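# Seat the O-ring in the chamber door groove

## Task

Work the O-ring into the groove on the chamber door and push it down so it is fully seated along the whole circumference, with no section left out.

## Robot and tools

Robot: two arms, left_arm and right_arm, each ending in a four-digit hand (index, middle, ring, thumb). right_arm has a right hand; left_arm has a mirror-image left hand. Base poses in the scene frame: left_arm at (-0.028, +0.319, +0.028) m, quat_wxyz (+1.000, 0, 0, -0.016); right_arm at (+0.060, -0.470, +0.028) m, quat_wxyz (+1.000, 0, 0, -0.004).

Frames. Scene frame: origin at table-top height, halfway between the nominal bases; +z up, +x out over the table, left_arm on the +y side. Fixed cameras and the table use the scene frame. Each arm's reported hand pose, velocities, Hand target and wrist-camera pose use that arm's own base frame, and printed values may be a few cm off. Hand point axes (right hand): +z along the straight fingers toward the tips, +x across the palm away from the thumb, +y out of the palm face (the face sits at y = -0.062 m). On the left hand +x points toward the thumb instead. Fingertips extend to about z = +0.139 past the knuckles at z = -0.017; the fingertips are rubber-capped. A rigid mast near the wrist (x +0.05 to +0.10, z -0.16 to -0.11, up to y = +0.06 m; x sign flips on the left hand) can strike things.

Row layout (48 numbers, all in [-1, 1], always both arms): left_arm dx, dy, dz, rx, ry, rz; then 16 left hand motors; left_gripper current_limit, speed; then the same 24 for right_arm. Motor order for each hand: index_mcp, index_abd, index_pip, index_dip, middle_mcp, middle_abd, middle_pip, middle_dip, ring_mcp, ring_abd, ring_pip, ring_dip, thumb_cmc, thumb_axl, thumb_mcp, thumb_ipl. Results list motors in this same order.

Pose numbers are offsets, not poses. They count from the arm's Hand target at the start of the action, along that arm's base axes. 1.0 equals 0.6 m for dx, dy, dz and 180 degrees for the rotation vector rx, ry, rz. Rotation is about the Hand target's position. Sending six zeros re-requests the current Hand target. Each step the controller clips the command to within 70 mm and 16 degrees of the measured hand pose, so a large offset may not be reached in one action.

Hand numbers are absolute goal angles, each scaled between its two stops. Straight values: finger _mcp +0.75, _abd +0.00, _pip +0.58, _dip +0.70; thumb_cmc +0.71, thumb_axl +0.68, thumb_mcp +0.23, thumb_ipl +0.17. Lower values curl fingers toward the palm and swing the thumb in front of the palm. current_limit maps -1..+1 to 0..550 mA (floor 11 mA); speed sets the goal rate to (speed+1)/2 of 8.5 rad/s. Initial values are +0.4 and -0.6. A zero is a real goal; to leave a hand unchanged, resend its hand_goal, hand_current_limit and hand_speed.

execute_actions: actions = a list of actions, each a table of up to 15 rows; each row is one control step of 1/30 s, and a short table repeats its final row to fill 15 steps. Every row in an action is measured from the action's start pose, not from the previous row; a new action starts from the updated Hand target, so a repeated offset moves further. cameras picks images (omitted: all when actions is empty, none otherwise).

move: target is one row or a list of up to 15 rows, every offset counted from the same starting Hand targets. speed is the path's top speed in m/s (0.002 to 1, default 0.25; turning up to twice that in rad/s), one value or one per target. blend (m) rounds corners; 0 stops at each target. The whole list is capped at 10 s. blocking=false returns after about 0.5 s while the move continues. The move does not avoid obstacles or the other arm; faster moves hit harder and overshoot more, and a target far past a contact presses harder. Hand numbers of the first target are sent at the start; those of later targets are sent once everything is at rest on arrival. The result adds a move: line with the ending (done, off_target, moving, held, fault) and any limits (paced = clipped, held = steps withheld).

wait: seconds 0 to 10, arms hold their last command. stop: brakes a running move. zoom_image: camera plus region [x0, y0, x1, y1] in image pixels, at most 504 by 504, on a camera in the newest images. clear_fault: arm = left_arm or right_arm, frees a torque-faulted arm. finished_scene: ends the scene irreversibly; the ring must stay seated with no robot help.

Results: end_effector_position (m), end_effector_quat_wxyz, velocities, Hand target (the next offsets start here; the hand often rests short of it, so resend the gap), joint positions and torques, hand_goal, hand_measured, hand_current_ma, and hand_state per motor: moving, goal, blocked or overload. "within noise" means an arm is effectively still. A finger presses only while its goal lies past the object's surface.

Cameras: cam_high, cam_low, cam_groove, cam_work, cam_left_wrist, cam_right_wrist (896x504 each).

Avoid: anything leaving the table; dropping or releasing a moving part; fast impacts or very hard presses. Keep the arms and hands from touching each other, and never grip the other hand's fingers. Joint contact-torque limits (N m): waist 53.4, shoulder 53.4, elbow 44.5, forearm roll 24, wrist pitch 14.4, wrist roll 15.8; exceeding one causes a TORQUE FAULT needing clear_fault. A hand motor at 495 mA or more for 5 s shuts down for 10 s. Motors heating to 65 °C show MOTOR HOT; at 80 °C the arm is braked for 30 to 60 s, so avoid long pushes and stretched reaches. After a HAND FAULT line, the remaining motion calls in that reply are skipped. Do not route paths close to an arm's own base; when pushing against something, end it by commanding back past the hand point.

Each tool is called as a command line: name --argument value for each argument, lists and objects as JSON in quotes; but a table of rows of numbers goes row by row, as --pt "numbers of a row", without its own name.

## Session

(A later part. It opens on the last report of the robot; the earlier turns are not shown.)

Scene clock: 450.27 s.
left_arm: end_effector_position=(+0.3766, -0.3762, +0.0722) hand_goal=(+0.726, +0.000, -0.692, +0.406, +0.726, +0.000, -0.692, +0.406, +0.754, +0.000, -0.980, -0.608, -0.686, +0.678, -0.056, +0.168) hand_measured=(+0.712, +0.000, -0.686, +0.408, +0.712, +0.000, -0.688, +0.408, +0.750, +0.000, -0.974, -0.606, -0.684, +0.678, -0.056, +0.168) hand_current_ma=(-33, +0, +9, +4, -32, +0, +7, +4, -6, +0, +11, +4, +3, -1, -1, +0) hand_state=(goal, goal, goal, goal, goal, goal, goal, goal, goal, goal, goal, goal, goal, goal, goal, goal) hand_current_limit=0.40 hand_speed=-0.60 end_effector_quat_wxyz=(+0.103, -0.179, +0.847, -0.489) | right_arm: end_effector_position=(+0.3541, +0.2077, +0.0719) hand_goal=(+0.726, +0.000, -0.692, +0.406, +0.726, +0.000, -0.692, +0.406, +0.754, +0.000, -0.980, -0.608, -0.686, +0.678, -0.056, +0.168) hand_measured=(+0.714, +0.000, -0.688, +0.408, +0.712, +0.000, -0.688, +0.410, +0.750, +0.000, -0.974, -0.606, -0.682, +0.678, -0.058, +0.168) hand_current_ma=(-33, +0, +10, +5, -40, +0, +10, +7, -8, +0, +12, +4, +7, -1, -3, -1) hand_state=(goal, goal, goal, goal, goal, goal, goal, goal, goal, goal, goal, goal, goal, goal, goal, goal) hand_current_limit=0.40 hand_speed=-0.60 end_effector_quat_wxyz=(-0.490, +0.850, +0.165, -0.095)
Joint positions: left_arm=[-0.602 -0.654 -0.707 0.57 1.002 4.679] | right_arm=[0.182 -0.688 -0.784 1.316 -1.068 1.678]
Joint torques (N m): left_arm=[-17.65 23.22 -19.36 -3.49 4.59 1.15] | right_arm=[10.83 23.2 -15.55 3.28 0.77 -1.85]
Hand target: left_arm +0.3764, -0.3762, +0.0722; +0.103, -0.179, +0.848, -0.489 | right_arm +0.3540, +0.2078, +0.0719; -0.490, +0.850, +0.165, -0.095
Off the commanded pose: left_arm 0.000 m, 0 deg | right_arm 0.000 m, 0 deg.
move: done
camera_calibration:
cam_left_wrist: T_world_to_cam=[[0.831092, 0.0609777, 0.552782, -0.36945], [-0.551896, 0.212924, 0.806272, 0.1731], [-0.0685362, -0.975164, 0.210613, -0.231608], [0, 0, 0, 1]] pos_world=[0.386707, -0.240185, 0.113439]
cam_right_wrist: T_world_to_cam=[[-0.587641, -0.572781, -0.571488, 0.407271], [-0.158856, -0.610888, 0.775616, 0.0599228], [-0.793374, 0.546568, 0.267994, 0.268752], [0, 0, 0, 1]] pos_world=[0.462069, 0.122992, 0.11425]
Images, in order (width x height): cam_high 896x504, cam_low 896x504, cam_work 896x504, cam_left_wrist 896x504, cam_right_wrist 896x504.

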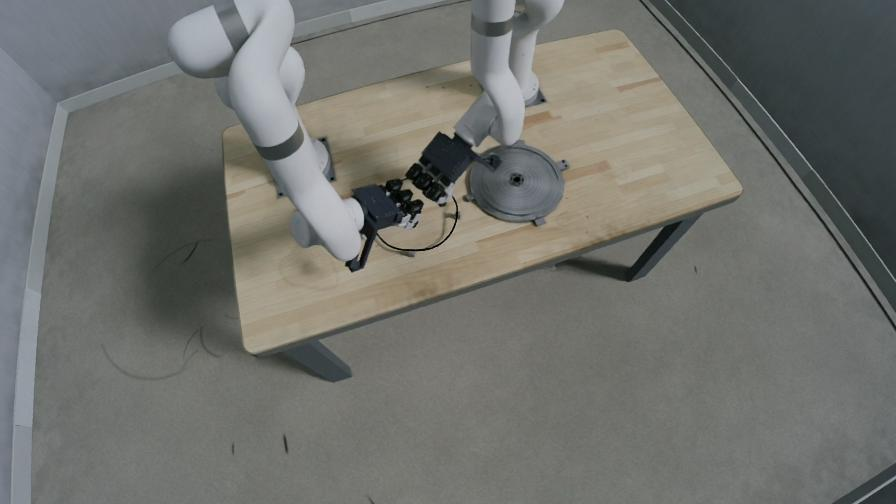

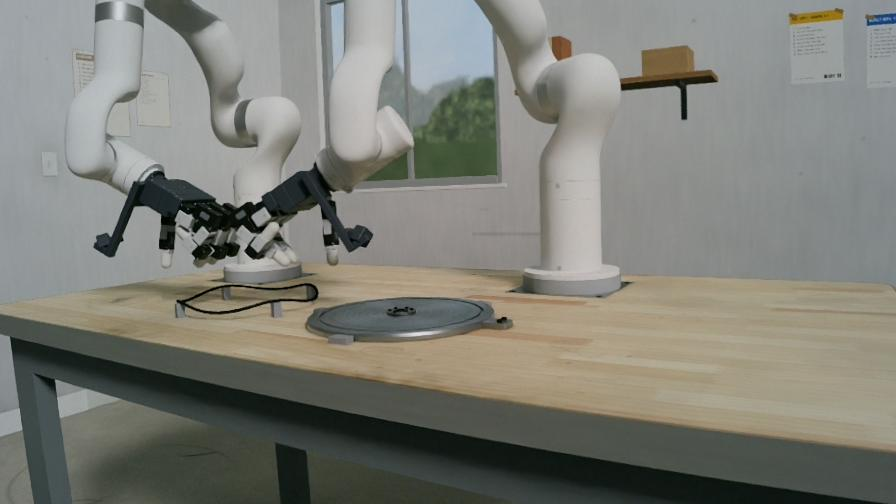

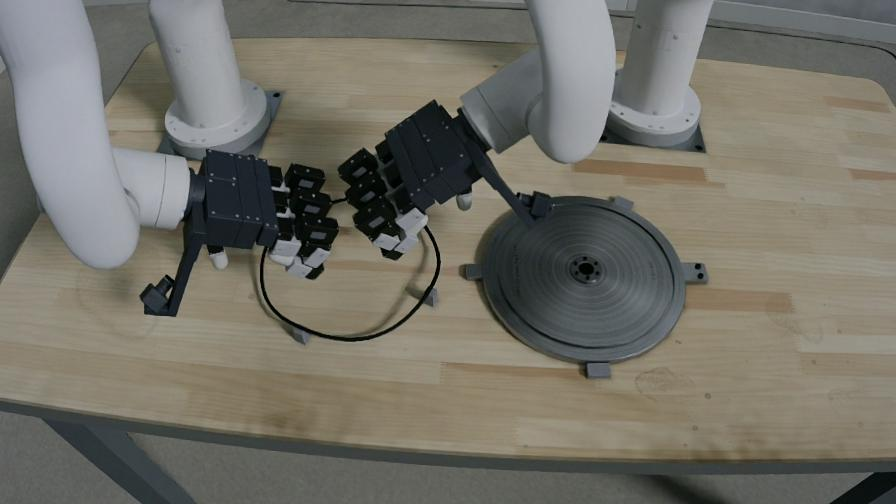

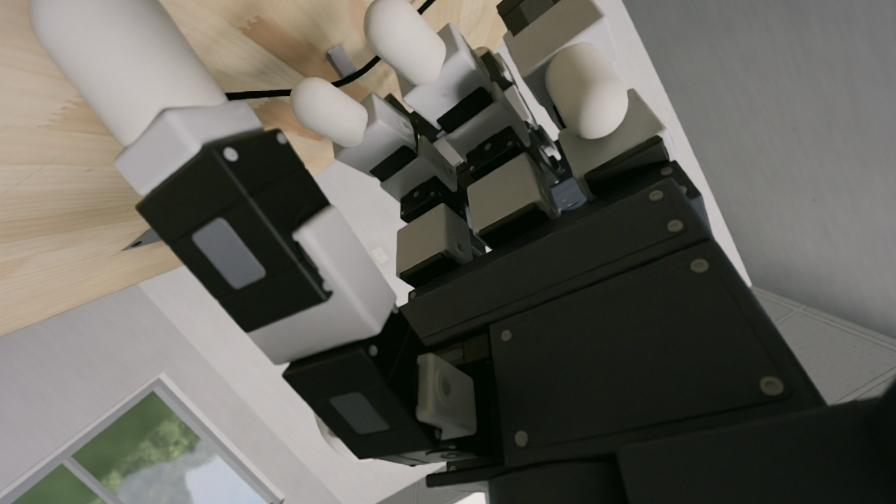

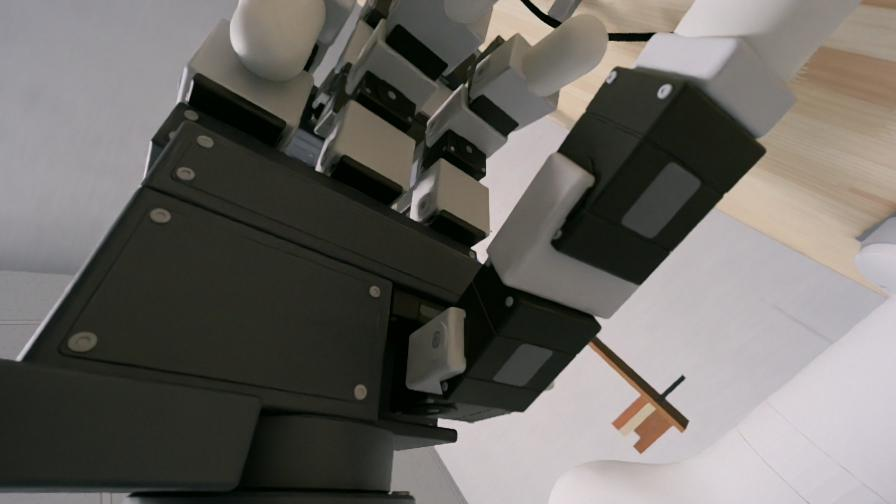

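move --pt "0 0 -0.0867 0 0 0 0.726 0 -0.693 0.406 0.726 0 -0.693 0.406 0.753 0 -0.98 -0.609 -0.686 0.678 -0.056 0.168 0.4 -0.6 0 0 -0.0867 0 0 0 0.726 0 -0.693 0.406 0.726 0 -0.693 0.406 0.753 0 -0.98 -0.609 -0.686 0.678 -0.056 0.168 0.4 -0.6" --speed 0.08 --cameras '["cam_work", "cam_low", "cam_groove", "cam_left_wrist", "cam_right_wrist"]'

zoom_image --camera "cam_work" --region '[200, 170, 480, 360]'

zoom_image --camera "cam_low" --region '[120, 220, 380, 340]'

zoom_image --camera "cam_left_wrist" --region '[0, 0, 500, 250]'

zoom_image --camera "cam_right_wrist" --region '[396, 0, 896, 250]'

Scene clock: 481.70 s.
left_arm: end_effector_position=(+0.3764, -0.3762, +0.0202) hand_goal=(+0.726, +0.000, -0.692, +0.406, +0.726, +0.000, -0.692, +0.406, +0.754, +0.000, -0.980, -0.608, -0.686, +0.678, -0.056, +0.168) hand_measured=(+0.712, +0.000, -0.686, +0.408, +0.712, +0.000, -0.688, +0.408, +0.750, +0.000, -0.974, -0.606, -0.684, +0.678, -0.056, +0.168) hand_current_ma=(-32, +0, +9, +4, -31, +0, +7, +4, -6, +0, +11, +4, +3, -1, -1, +0) hand_state=(goal, goal, goal, goal, goal, goal, goal, goal, goal, goal, goal, goal, goal, goal, goal, goal) hand_current_limit=0.40 hand_speed=-0.60 end_effector_quat_wxyz=(+0.103, -0.179, +0.848, -0.489) | right_arm: end_effector_position=(+0.3540, +0.2078, +0.0199) hand_goal=(+0.726, +0.000, -0.692, +0.406, +0.726, +0.000, -0.692, +0.406, +0.754, +0.000, -0.980, -0.608, -0.686, +0.678, -0.056, +0.168) hand_measured=(+0.714, +0.000, -0.688, +0.408, +0.712, +0.000, -0.688, +0.410, +0.750, +0.000, -0.974, -0.606, -0.682, +0.678, -0.058, +0.168) hand_current_ma=(-33, +0, +10, +5, -39, +0, +10, +7, -8, +0, +12, +4, +7, -1, -3, -1) hand_state=(goal, goal, goal, goal, goal, goal, goal, goal, goal, goal, goal, goal, goal, goal, goal, goal) hand_current_limit=0.40 hand_speed=-0.60 end_effector_quat_wxyz=(-0.490, +0.850, +0.165, -0.095)
Joint positions: left_arm=[-0.602 -0.798 -0.752 0.54 1.086 4.739] | right_arm=[0.182 -0.823 -0.827 1.367 -1.047 1.575]
Joint torques (N m): left_arm=[-9.08 23.41 -17.07 -3.46 4.57 1.24] | right_arm=[7.83 26.24 -14.09 3.33 0.77 -1.89]
Hand target: left_arm +0.3764, -0.3762, +0.0202; +0.103, -0.179, +0.848, -0.489 | right_arm +0.3540, +0.2078, +0.0199; -0.490, +0.850, +0.165, -0.095
Off the commanded pose: left_arm 0.000 m, 0 deg | right_arm 0.000 m, 0 deg.
move: done
camera_calibration:
cam_left_wrist: T_world_to_cam=[[0.831084, 0.0608144, 0.552812, -0.340655], [-0.551884, 0.213032, 0.806252, 0.215015], [-0.0687352, -0.975151, 0.21061, -0.22068], [0, 0, 0, 1]] pos_world=[0.386608, -0.240285, 0.0614392]
cam_right_wrist: T_world_to_cam=[[-0.587505, -0.572877, -0.571533, 0.377504], [-0.158745, -0.610963, 0.77558, 0.100261], [-0.793498, 0.546385, 0.268002, 0.282631], [0, 0, 0, 1]] pos_world=[0.461969, 0.123094, 0.0622502]
Images, in order (width x height): cam_low 896x504, cam_groove 896x504, cam_work 896x504, cam_left_wrist 896x504, cam_right_wrist 896x504.

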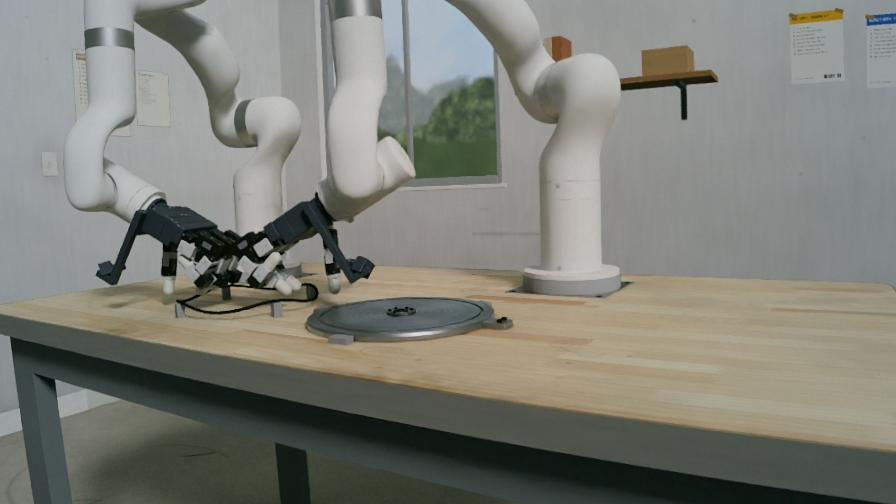

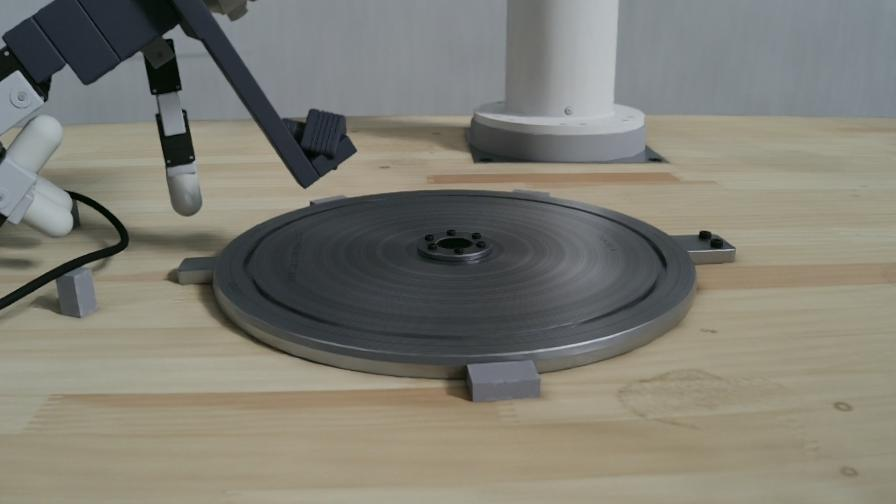

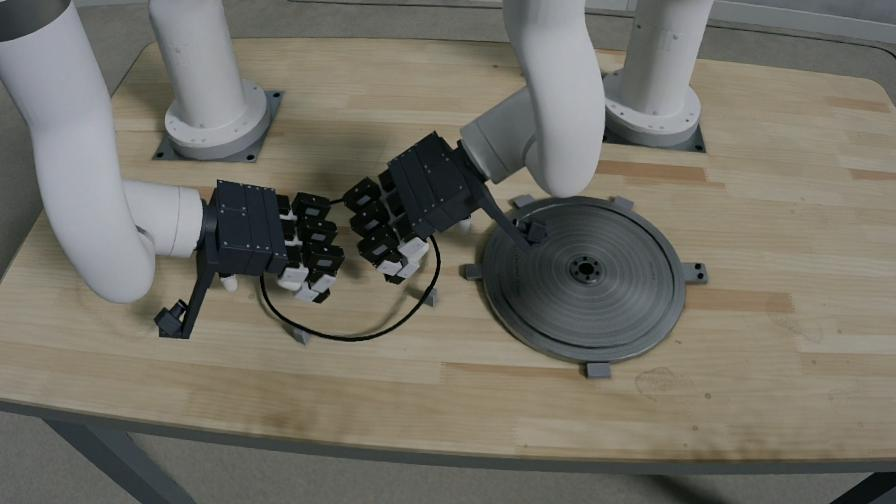

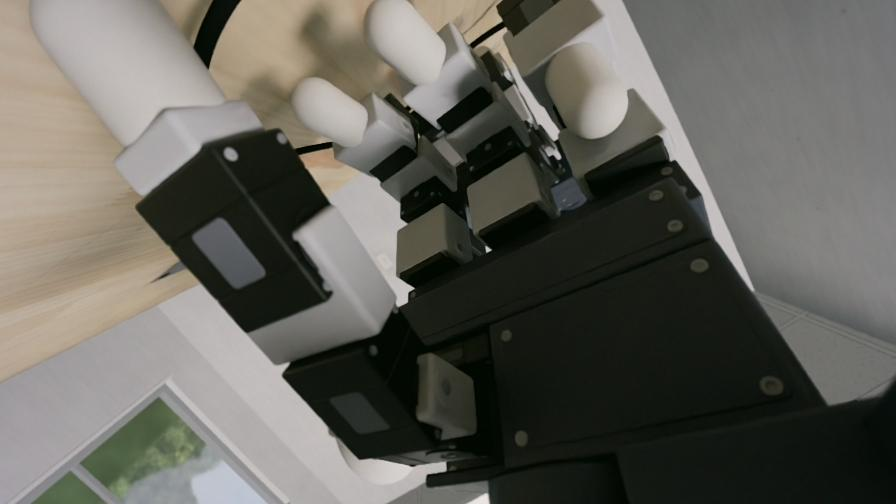

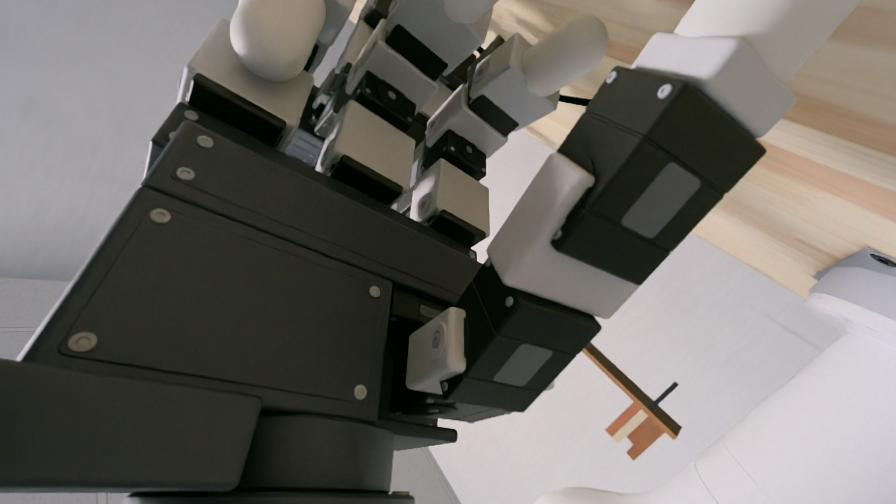

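Scaled by 1.800 from the camera's 896x504 image, which has a finer 1280x720 frame.

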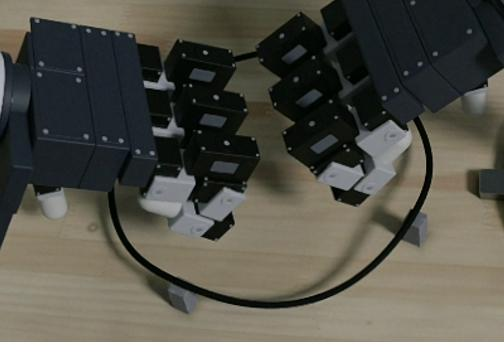

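Scaled by 1.938 from the camera's 896x504 image, which has a finer 1280x720 frame.

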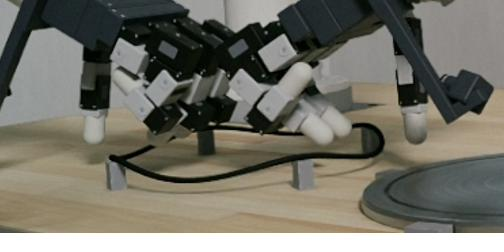

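Scaled by 1.008 from the camera's 896x504 image, which has a finer 1280x720 frame.

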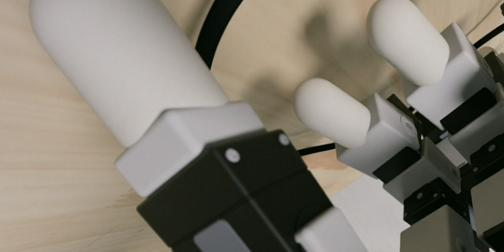

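Scaled by 1.008 from the camera's 896x504 image, which has a finer 1280x720 frame.

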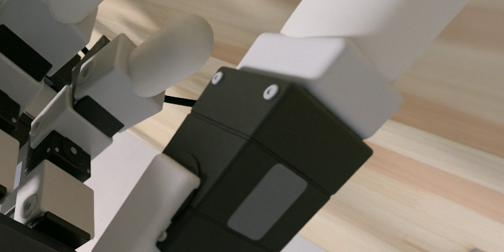

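move --pt "0 0 -0.025 0 0 0 0.726 0 -0.693 0.406 0.726 0 -0.693 0.406 0.753 0 -0.98 -0.609 -0.686 0.678 -0.056 0.168 0.4 -0.6 0 0 -0.025 0 0 0 0.726 0 -0.693 0.406 0.726 0 -0.693 0.406 0.753 0 -0.98 -0.609 -0.686 0.678 -0.056 0.168 0.4 -0.6" --speed 0.05 --cameras '["cam_work", "cam_low", "cam_groove"]'

zoom_image --camera "cam_work" --region '[200, 200, 460, 360]'

zoom_image --camera "cam_low" --region '[130, 250, 350, 330]'

zoom_image --camera "cam_groove" --region '[0, 100, 250, 330]'

Scene clock: 500.53 s.
left_arm: end_effector_position=(+0.3764, -0.3762, +0.0052) hand_goal=(+0.726, +0.000, -0.692, +0.406, +0.726, +0.000, -0.692, +0.406, +0.754, +0.000, -0.980, -0.608, -0.686, +0.678, -0.056, +0.168) hand_measured=(+0.712, +0.000, -0.686, +0.408, +0.712, +0.000, -0.688, +0.408, +0.750, +0.000, -0.974, -0.606, -0.684, +0.678, -0.056, +0.168) hand_current_ma=(-32, +0, +9, +4, -31, +0, +7, +4, -6, +0, +11, +4, +3, -1, -1, +0) hand_state=(goal, goal, goal, goal, goal, goal, goal, goal, goal, goal, goal, goal, goal, goal, goal, goal) hand_current_limit=0.40 hand_speed=-0.60 end_effector_quat_wxyz=(+0.103, -0.179, +0.848, -0.489) | right_arm: end_effector_position=(+0.3540, +0.2078, +0.0049) hand_goal=(+0.726, +0.000, -0.692, +0.406, +0.726, +0.000, -0.692, +0.406, +0.754, +0.000, -0.980, -0.608, -0.686, +0.678, -0.056, +0.168) hand_measured=(+0.714, +0.000, -0.688, +0.408, +0.712, +0.000, -0.688, +0.410, +0.750, +0.000, -0.974, -0.606, -0.682, +0.678, -0.058, +0.168) hand_current_ma=(-33, +0, +10, +5, -39, +0, +10, +7, -8, +0, +12, +4, +7, -1, -3, -1) hand_state=(goal, goal, goal, goal, goal, goal, goal, goal, goal, goal, goal, goal, goal, goal, goal, goal) hand_current_limit=0.40 hand_speed=-0.60 end_effector_quat_wxyz=(-0.490, +0.850, +0.165, -0.095)
Joint positions: left_arm=[-0.602 -0.839 -0.768 0.533 1.107 4.754] | right_arm=[0.182 -0.863 -0.843 1.381 -1.042 1.548]
Joint torques (N m): left_arm=[-9.35 24.09 -16.56 -3.66 4.54 1.26] | right_arm=[7.13 27.49 -13.98 3.22 0.69 -1.85]
Hand target: left_arm +0.3764, -0.3762, +0.0052; +0.103, -0.179, +0.848, -0.489 | right_arm +0.3540, +0.2078, +0.0049; -0.490, +0.850, +0.165, -0.095
Off the commanded pose: left_arm 0.000 m, 0 deg | right_arm 0.000 m, 0 deg.
move: done
Images, in order (width x height): cam_low 896x504, cam_groove 896x504, cam_work 896x504.

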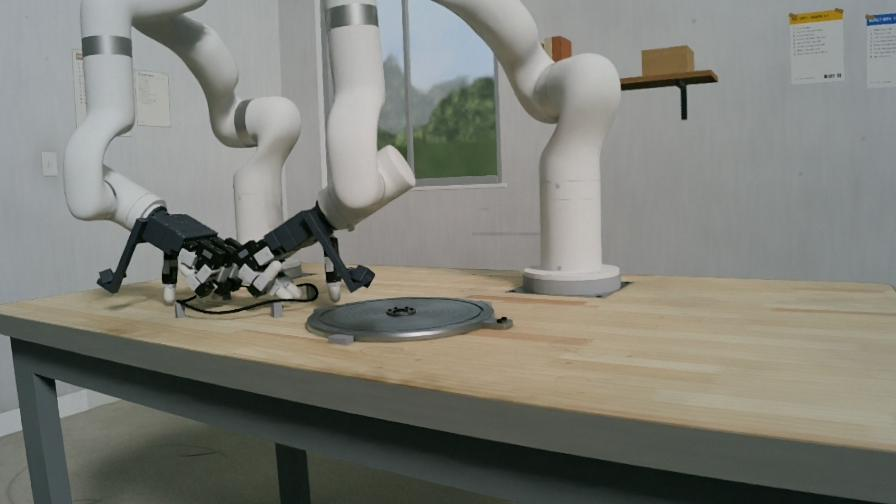

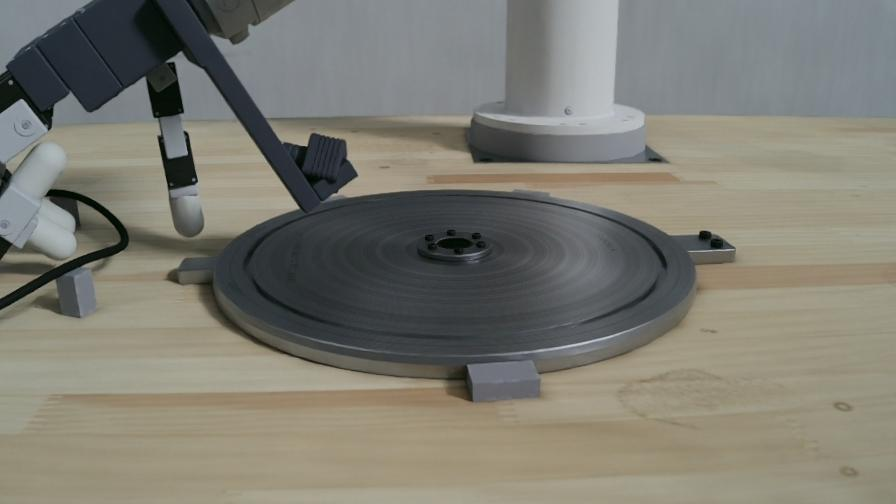

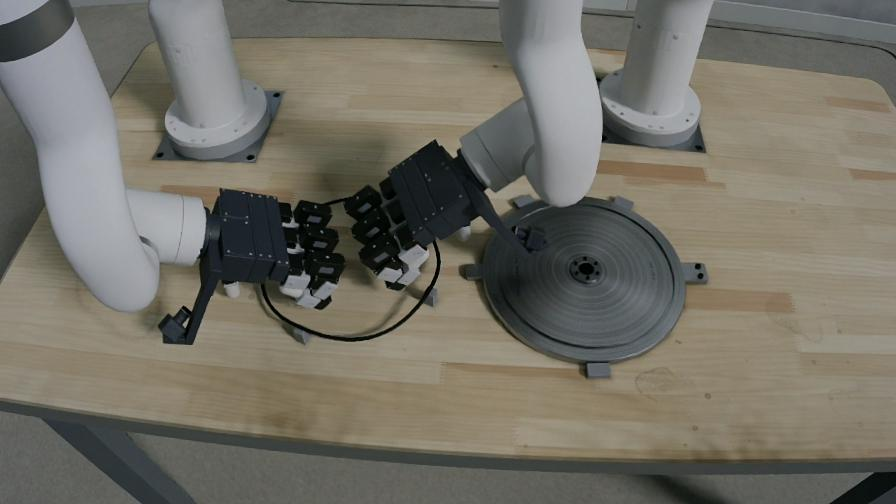

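Scaled by 1.938 from the camera's 896x504 image, which has a finer 1280x720 frame.

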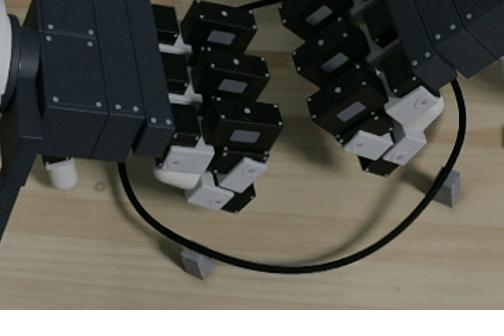

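Scaled by 2.291 from the camera's 896x504 image, which has a finer 1280x720 frame.

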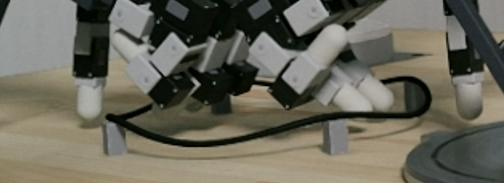

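Scaled by 2.016 from the camera's 896x504 image, which has a finer 1280x720 frame.

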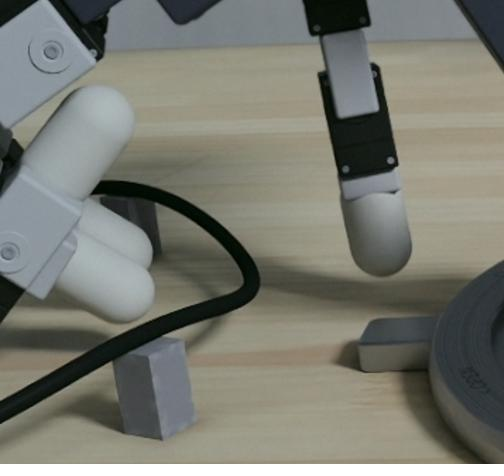

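move --pt "0 0 -0.0067 0 0 0 0.726 0 -0.693 0.406 0.726 0 -0.693 0.406 0.753 0 -0.98 -0.609 -0.686 0.678 -0.056 0.168 0.1 -0.93 0 0 -0.0067 0 0 0 0.726 0 -0.693 0.406 0.726 0 -0.693 0.406 0.753 0 -0.98 -0.609 -0.686 0.678 -0.056 0.168 0.1 -0.93" --pt "0 0 -0.0067 0 0 0 0.26 0 -0.504 0.406 0.26 0 -0.504 0.406 0.753 0 -0.98 -0.609 -0.686 0.678 -0.36 0.168 0.1 -0.93 0 0 -0.0067 0 0 0 0.26 0 -0.504 0.406 0.26 0 -0.504 0.406 0.753 0 -0.98 -0.609 -0.686 0.678 -0.36 0.168 0.1 -0.93" --speed 0.05 --cameras '["cam_work", "cam_low", "cam_groove", "cam_left_wrist", "cam_right_wrist"]'

zoom_image --camera "cam_work" --region '[200, 200, 460, 360]'

zoom_image --camera "cam_low" --region '[130, 250, 350, 330]'

zoom_image --camera "cam_groove" --region '[0, 100, 250, 330]'

Scene clock: 550.73 s.
left_arm: end_effector_position=(+0.3765, -0.3763, +0.0012) hand_goal=(+0.260, +0.000, -0.504, +0.406, +0.260, +0.000, -0.504, +0.406, +0.754, +0.000, -0.980, -0.608, -0.686, +0.678, -0.360, +0.168) hand_measured=(+0.562, +0.000, -0.520, +0.402, +0.564, +0.000, -0.522, +0.400, +0.750, +0.000, -0.974, -0.606, -0.684, +0.678, -0.354, +0.168) hand_current_ma=(+303, +0, -38, -8, +302, +0, -41, -11, -6, +0, +11, +4, +3, -1, +14, +0) hand_state=(blocked, goal, goal, goal, blocked, goal, goal, goal, goal, goal, goal, goal, goal, goal, goal, goal) hand_current_limit=0.10 hand_speed=-0.93 end_effector_quat_wxyz=(+0.103, -0.179, +0.847, -0.489) | right_arm: end_effector_position=(+0.3540, +0.2078, +0.0009) hand_goal=(+0.260, +0.000, -0.504, +0.406, +0.260, +0.000, -0.504, +0.406, +0.754, +0.000, -0.980, -0.608, -0.686, +0.678, -0.360, +0.168) hand_measured=(+0.558, +0.000, -0.516, +0.402, +0.562, +0.000, -0.518, +0.400, +0.750, +0.000, -0.974, -0.606, -0.682, +0.678, -0.356, +0.168) hand_current_ma=(+303, +0, -30, -8, +303, +0, -39, -12, -8, +0, +12, +4, +7, -1, +13, -1) hand_state=(blocked, goal, goal, goal, blocked, goal, goal, goal, goal, goal, goal, goal, goal, goal, goal, goal) hand_current_limit=0.10 hand_speed=-0.93 end_effector_quat_wxyz=(-0.490, +0.850, +0.165, -0.095)
Joint positions: left_arm=[-0.602 -0.85 -0.772 0.531 1.113 4.757] | right_arm=[0.182 -0.873 -0.847 1.384 -1.041 1.541]
Joint torques (N m): left_arm=[-11.03 24.09 -0.98 -3.67 -4.26 1.14] | right_arm=[7.21 26.58 -13.23 2.96 0.73 -1.77]
Hand target: left_arm +0.3764, -0.3762, +0.0012; +0.103, -0.179, +0.848, -0.489 | right_arm +0.3540, +0.2078, +0.0009; -0.490, +0.850, +0.165, -0.095
Off the commanded pose: left_arm 0.000 m, 0 deg | right_arm 0.000 m, 0 deg.
move: done
camera_calibration:
cam_left_wrist: T_world_to_cam=[[0.831016, 0.0608743, 0.552907, -0.330053], [-0.551972, 0.213257, 0.806132, 0.23053], [-0.0688385, -0.975098, 0.210821, -0.216711], [0, 0, 0, 1]] pos_world=[0.386608, -0.240385, 0.0423385]
cam_right_wrist: T_world_to_cam=[[-0.587613, -0.572886, -0.571413, 0.366691], [-0.158662, -0.610906, 0.775642, 0.11495], [-0.793434, 0.546439, 0.268082, 0.287684], [0, 0, 0, 1]] pos_world=[0.461969, 0.123093, 0.043249]
Images, in order (width x height): cam_low 896x504, cam_groove 896x504, cam_work 896x504, cam_left_wrist 896x504, cam_right_wrist 896x504.

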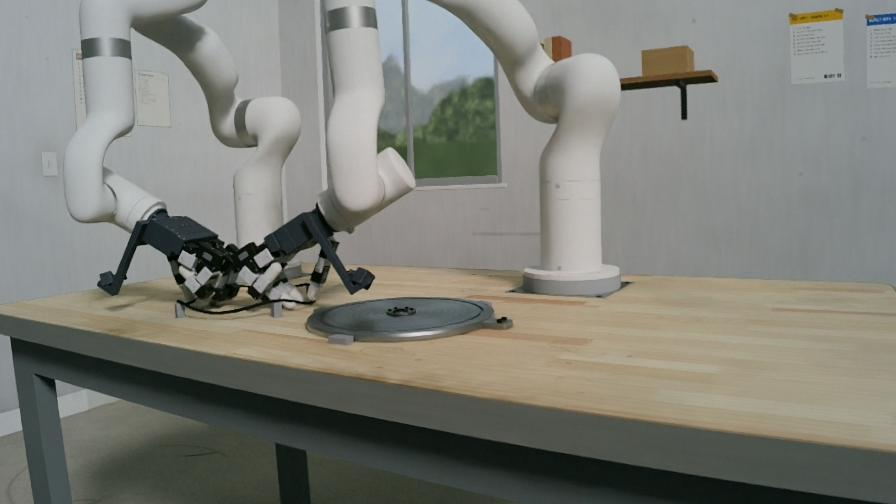

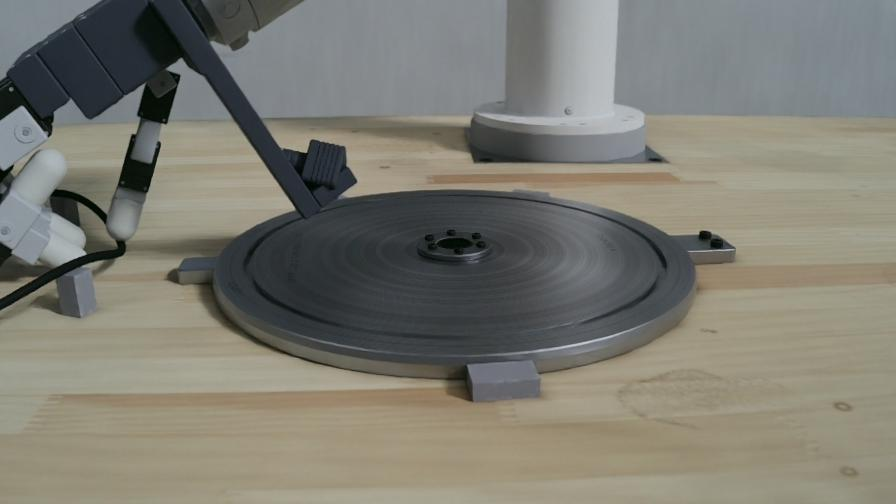

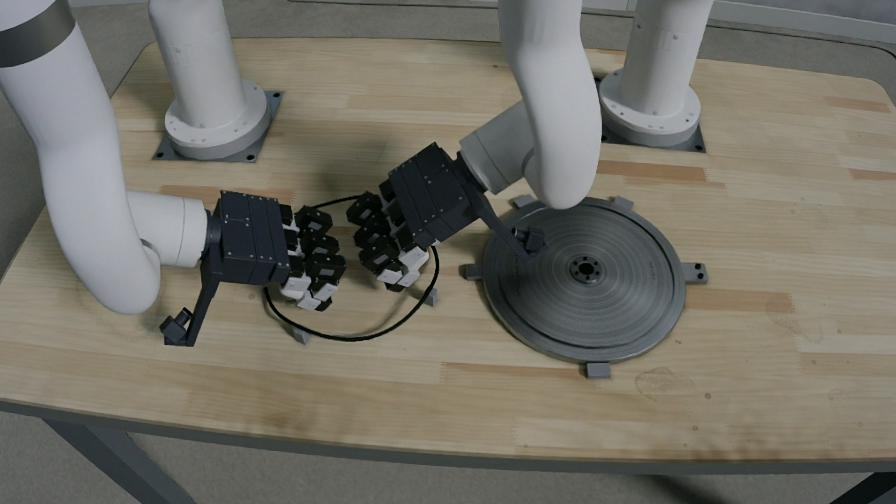

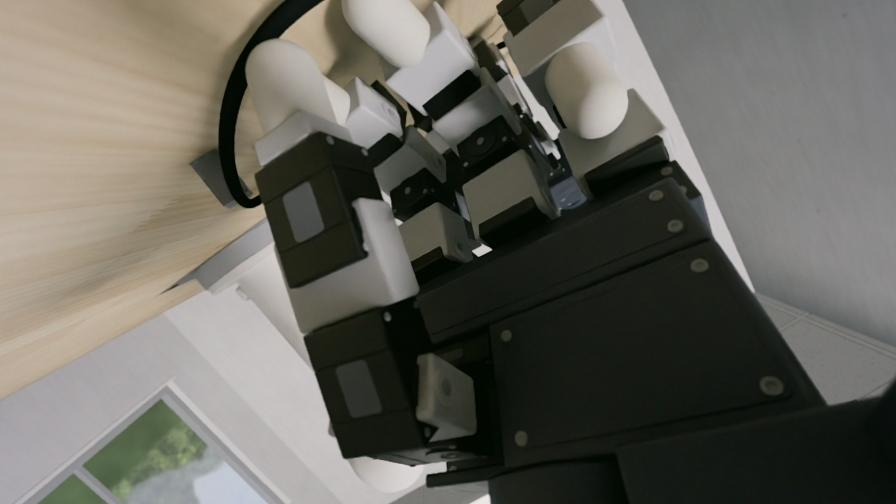

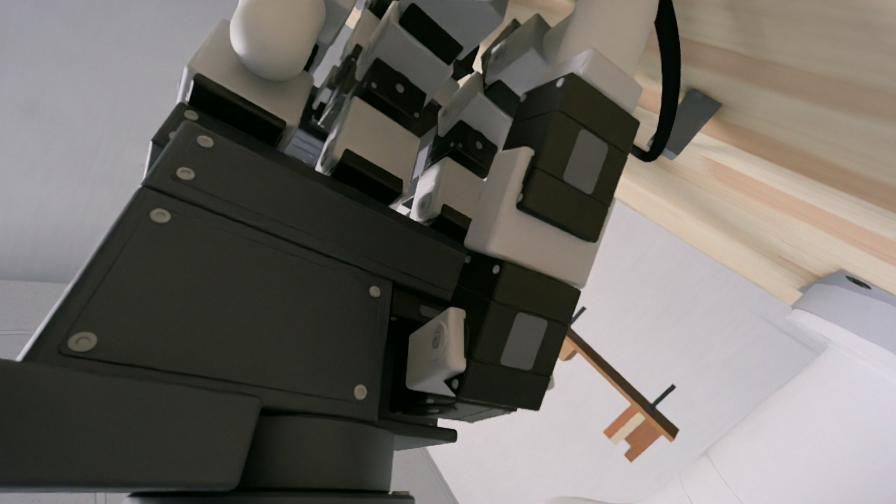

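Scaled by 1.938 from the camera's 896x504 image, which has a finer 1280x720 frame.

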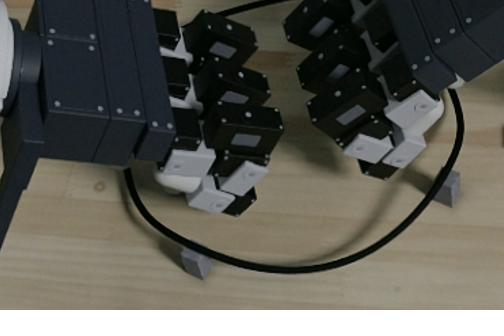

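Scaled by 2.291 from the camera's 896x504 image, which has a finer 1280x720 frame.

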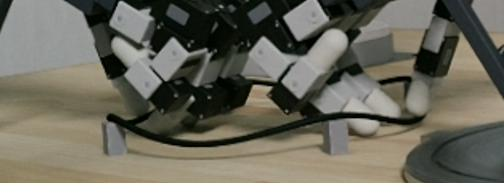

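Scaled by 2.016 from the camera's 896x504 image, which has a finer 1280x720 frame.

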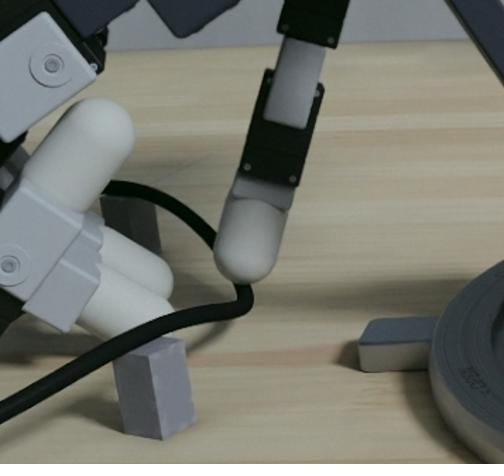

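move --pt "0 0 0 0 0 0 0.726 0 -0.504 0.406 0.726 0 -0.504 0.406 0.753 0 -0.98 -0.609 -0.686 0.678 -0.056 0.168 0.1 -0.93 0 0 0 0 0 0 0.726 0 -0.504 0.406 0.726 0 -0.504 0.406 0.753 0 -0.98 -0.609 -0.686 0.678 -0.056 0.168 0.1 -0.93" --pt "0 0 0 0 0 0 0.726 0 -0.693 0.406 0.726 0 -0.693 0.406 0.753 0 -0.98 -0.609 -0.686 0.678 -0.056 0.168 0.1 -0.93 0 0 0 0 0 0 0.726 0 -0.693 0.406 0.726 0 -0.693 0.406 0.753 0 -0.98 -0.609 -0.686 0.678 -0.056 0.168 0.1 -0.93" --pt "0 0 0 0 0 0 0.623 0 -0.676 0.406 0.623 0 -0.676 0.406 0.753 0 -0.98 -0.609 -0.686 0.678 -0.056 0.168 0.1 -0.93 0 0 0 0 0 0 0.623 0 -0.676 0.406 0.623 0 -0.676 0.406 0.753 0 -0.98 -0.609 -0.686 0.678 -0.056 0.168 0.1 -0.93" --pt "0 0 0 0 0 0 0.511 0 -0.639 0.406 0.511 0 -0.639 0.406 0.753 0 -0.98 -0.609 -0.686 0.678 -0.056 0.168 0.1 -0.93 0 0 0 0 0 0 0.511 0 -0.639 0.406 0.511 0 -0.639 0.406 0.753 0 -0.98 -0.609 -0.686 0.678 -0.056 0.168 0.1 -0.93" --pt "0 0 0 0 0 0 0.44 0 -0.6 0.406 0.44 0 -0.6 0.406 0.753 0 -0.98 -0.609 -0.686 0.678 -0.056 0.168 0.1 -0.93 0 0 0 0 0 0 0.44 0 -0.6 0.406 0.44 0 -0.6 0.406 0.753 0 -0.98 -0.609 -0.686 0.678 -0.056 0.168 0.1 -0.93" --speed 0.05 --cameras '["cam_work", "cam_low", "cam_groove"]'

zoom_image --camera "cam_groove" --region '[0, 100, 250, 330]'

zoom_image --camera "cam_low" --region '[130, 250, 350, 330]'

Scene clock: 603.33 s.
left_arm: end_effector_position=(+0.3764, -0.3762, +0.0012) hand_goal=(+0.440, +0.000, -0.600, +0.406, +0.440, +0.000, -0.600, +0.406, +0.754, +0.000, -0.980, -0.608, -0.686, +0.678, -0.056, +0.168) hand_measured=(+0.438, +0.000, -0.602, +0.404, +0.438, +0.000, -0.602, +0.404, +0.750, +0.000, -0.974, -0.606, -0.684, +0.678, -0.060, +0.168) hand_current_ma=(-2, +0, -1, -3, -2, +0, -1, -3, -6, +0, +11, +4, +3, -1, -6, +0) hand_state=(goal, goal, goal, goal, goal, goal, goal, goal, goal, goal, goal, goal, goal, goal, goal, goal) hand_current_limit=0.10 hand_speed=-0.93 end_effector_quat_wxyz=(+0.103, -0.179, +0.848, -0.489) | right_arm: end_effector_position=(+0.3540, +0.2078, +0.0009) hand_goal=(+0.440, +0.000, -0.600, +0.406, +0.440, +0.000, -0.600, +0.406, +0.754, +0.000, -0.980, -0.608, -0.686, +0.678, -0.056, +0.168) hand_measured=(+0.438, +0.000, -0.602, +0.404, +0.438, +0.000, -0.602, +0.404, +0.750, +0.000, -0.974, -0.606, -0.682, +0.678, -0.058, +0.168) hand_current_ma=(-2, +0, -2, -4, -2, +0, -2, -5, -8, +0, +12, +4, +7, -1, -6, -1) hand_state=(goal, goal, goal, goal, goal, goal, goal, goal, goal, goal, goal, goal, goal, goal, goal, goal) hand_current_limit=0.10 hand_speed=-0.93 end_effector_quat_wxyz=(-0.490, +0.850, +0.165, -0.095)
Joint positions: left_arm=[-0.602 -0.85 -0.772 0.531 1.113 4.757] | right_arm=[0.182 -0.873 -0.847 1.384 -1.041 1.541]
Joint torques (N m): left_arm=[-12.39 27.7 -11.08 -3.16 4.39 -0.15] | right_arm=[6.76 26.85 -8.95 1.52 0.69 -1.39]
Hand target: left_arm +0.3764, -0.3762, +0.0012; +0.103, -0.179, +0.848, -0.489 | right_arm +0.3540, +0.2078, +0.0009; -0.490, +0.850, +0.165, -0.095
Off the commanded pose: left_arm 0.000 m, 0 deg | right_arm 0.000 m, 0 deg.
move: done
Images, in order (width x height): cam_low 896x504, cam_groove 896x504, cam_work 896x504.

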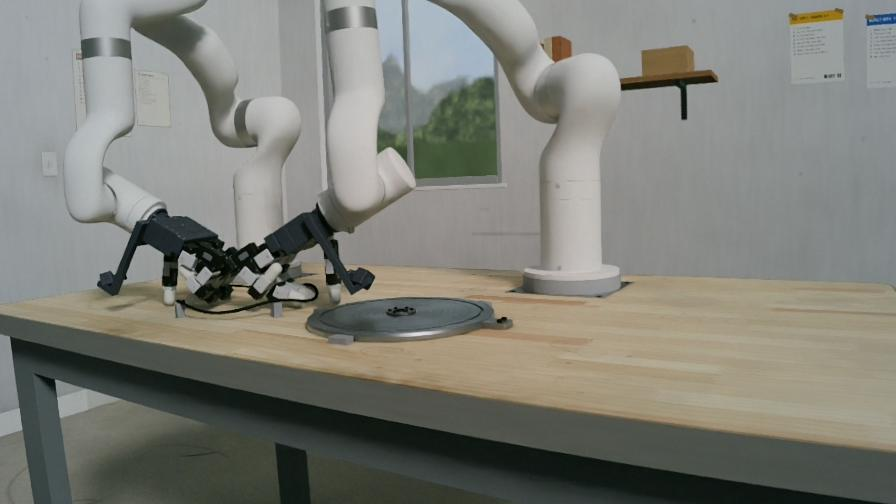

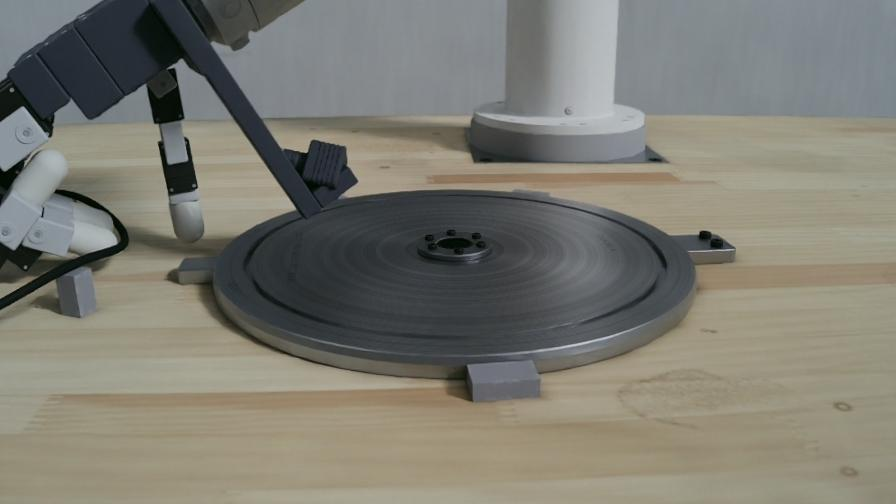

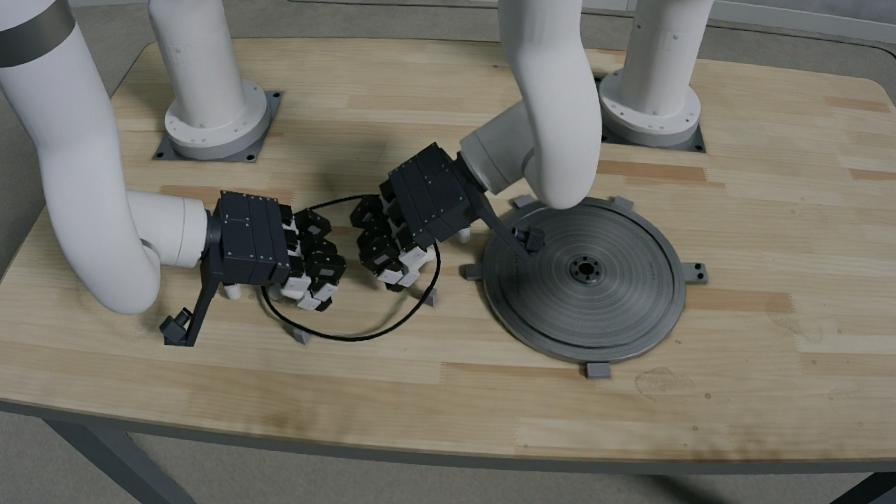

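Scaled by 2.016 from the camera's 896x504 image, which has a finer 1280x720 frame.

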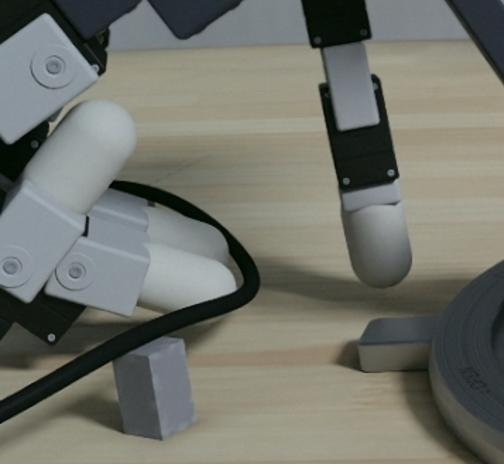

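Scaled by 2.291 from the camera's 896x504 image, which has a finer 1280x720 frame.

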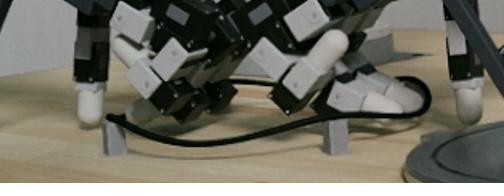

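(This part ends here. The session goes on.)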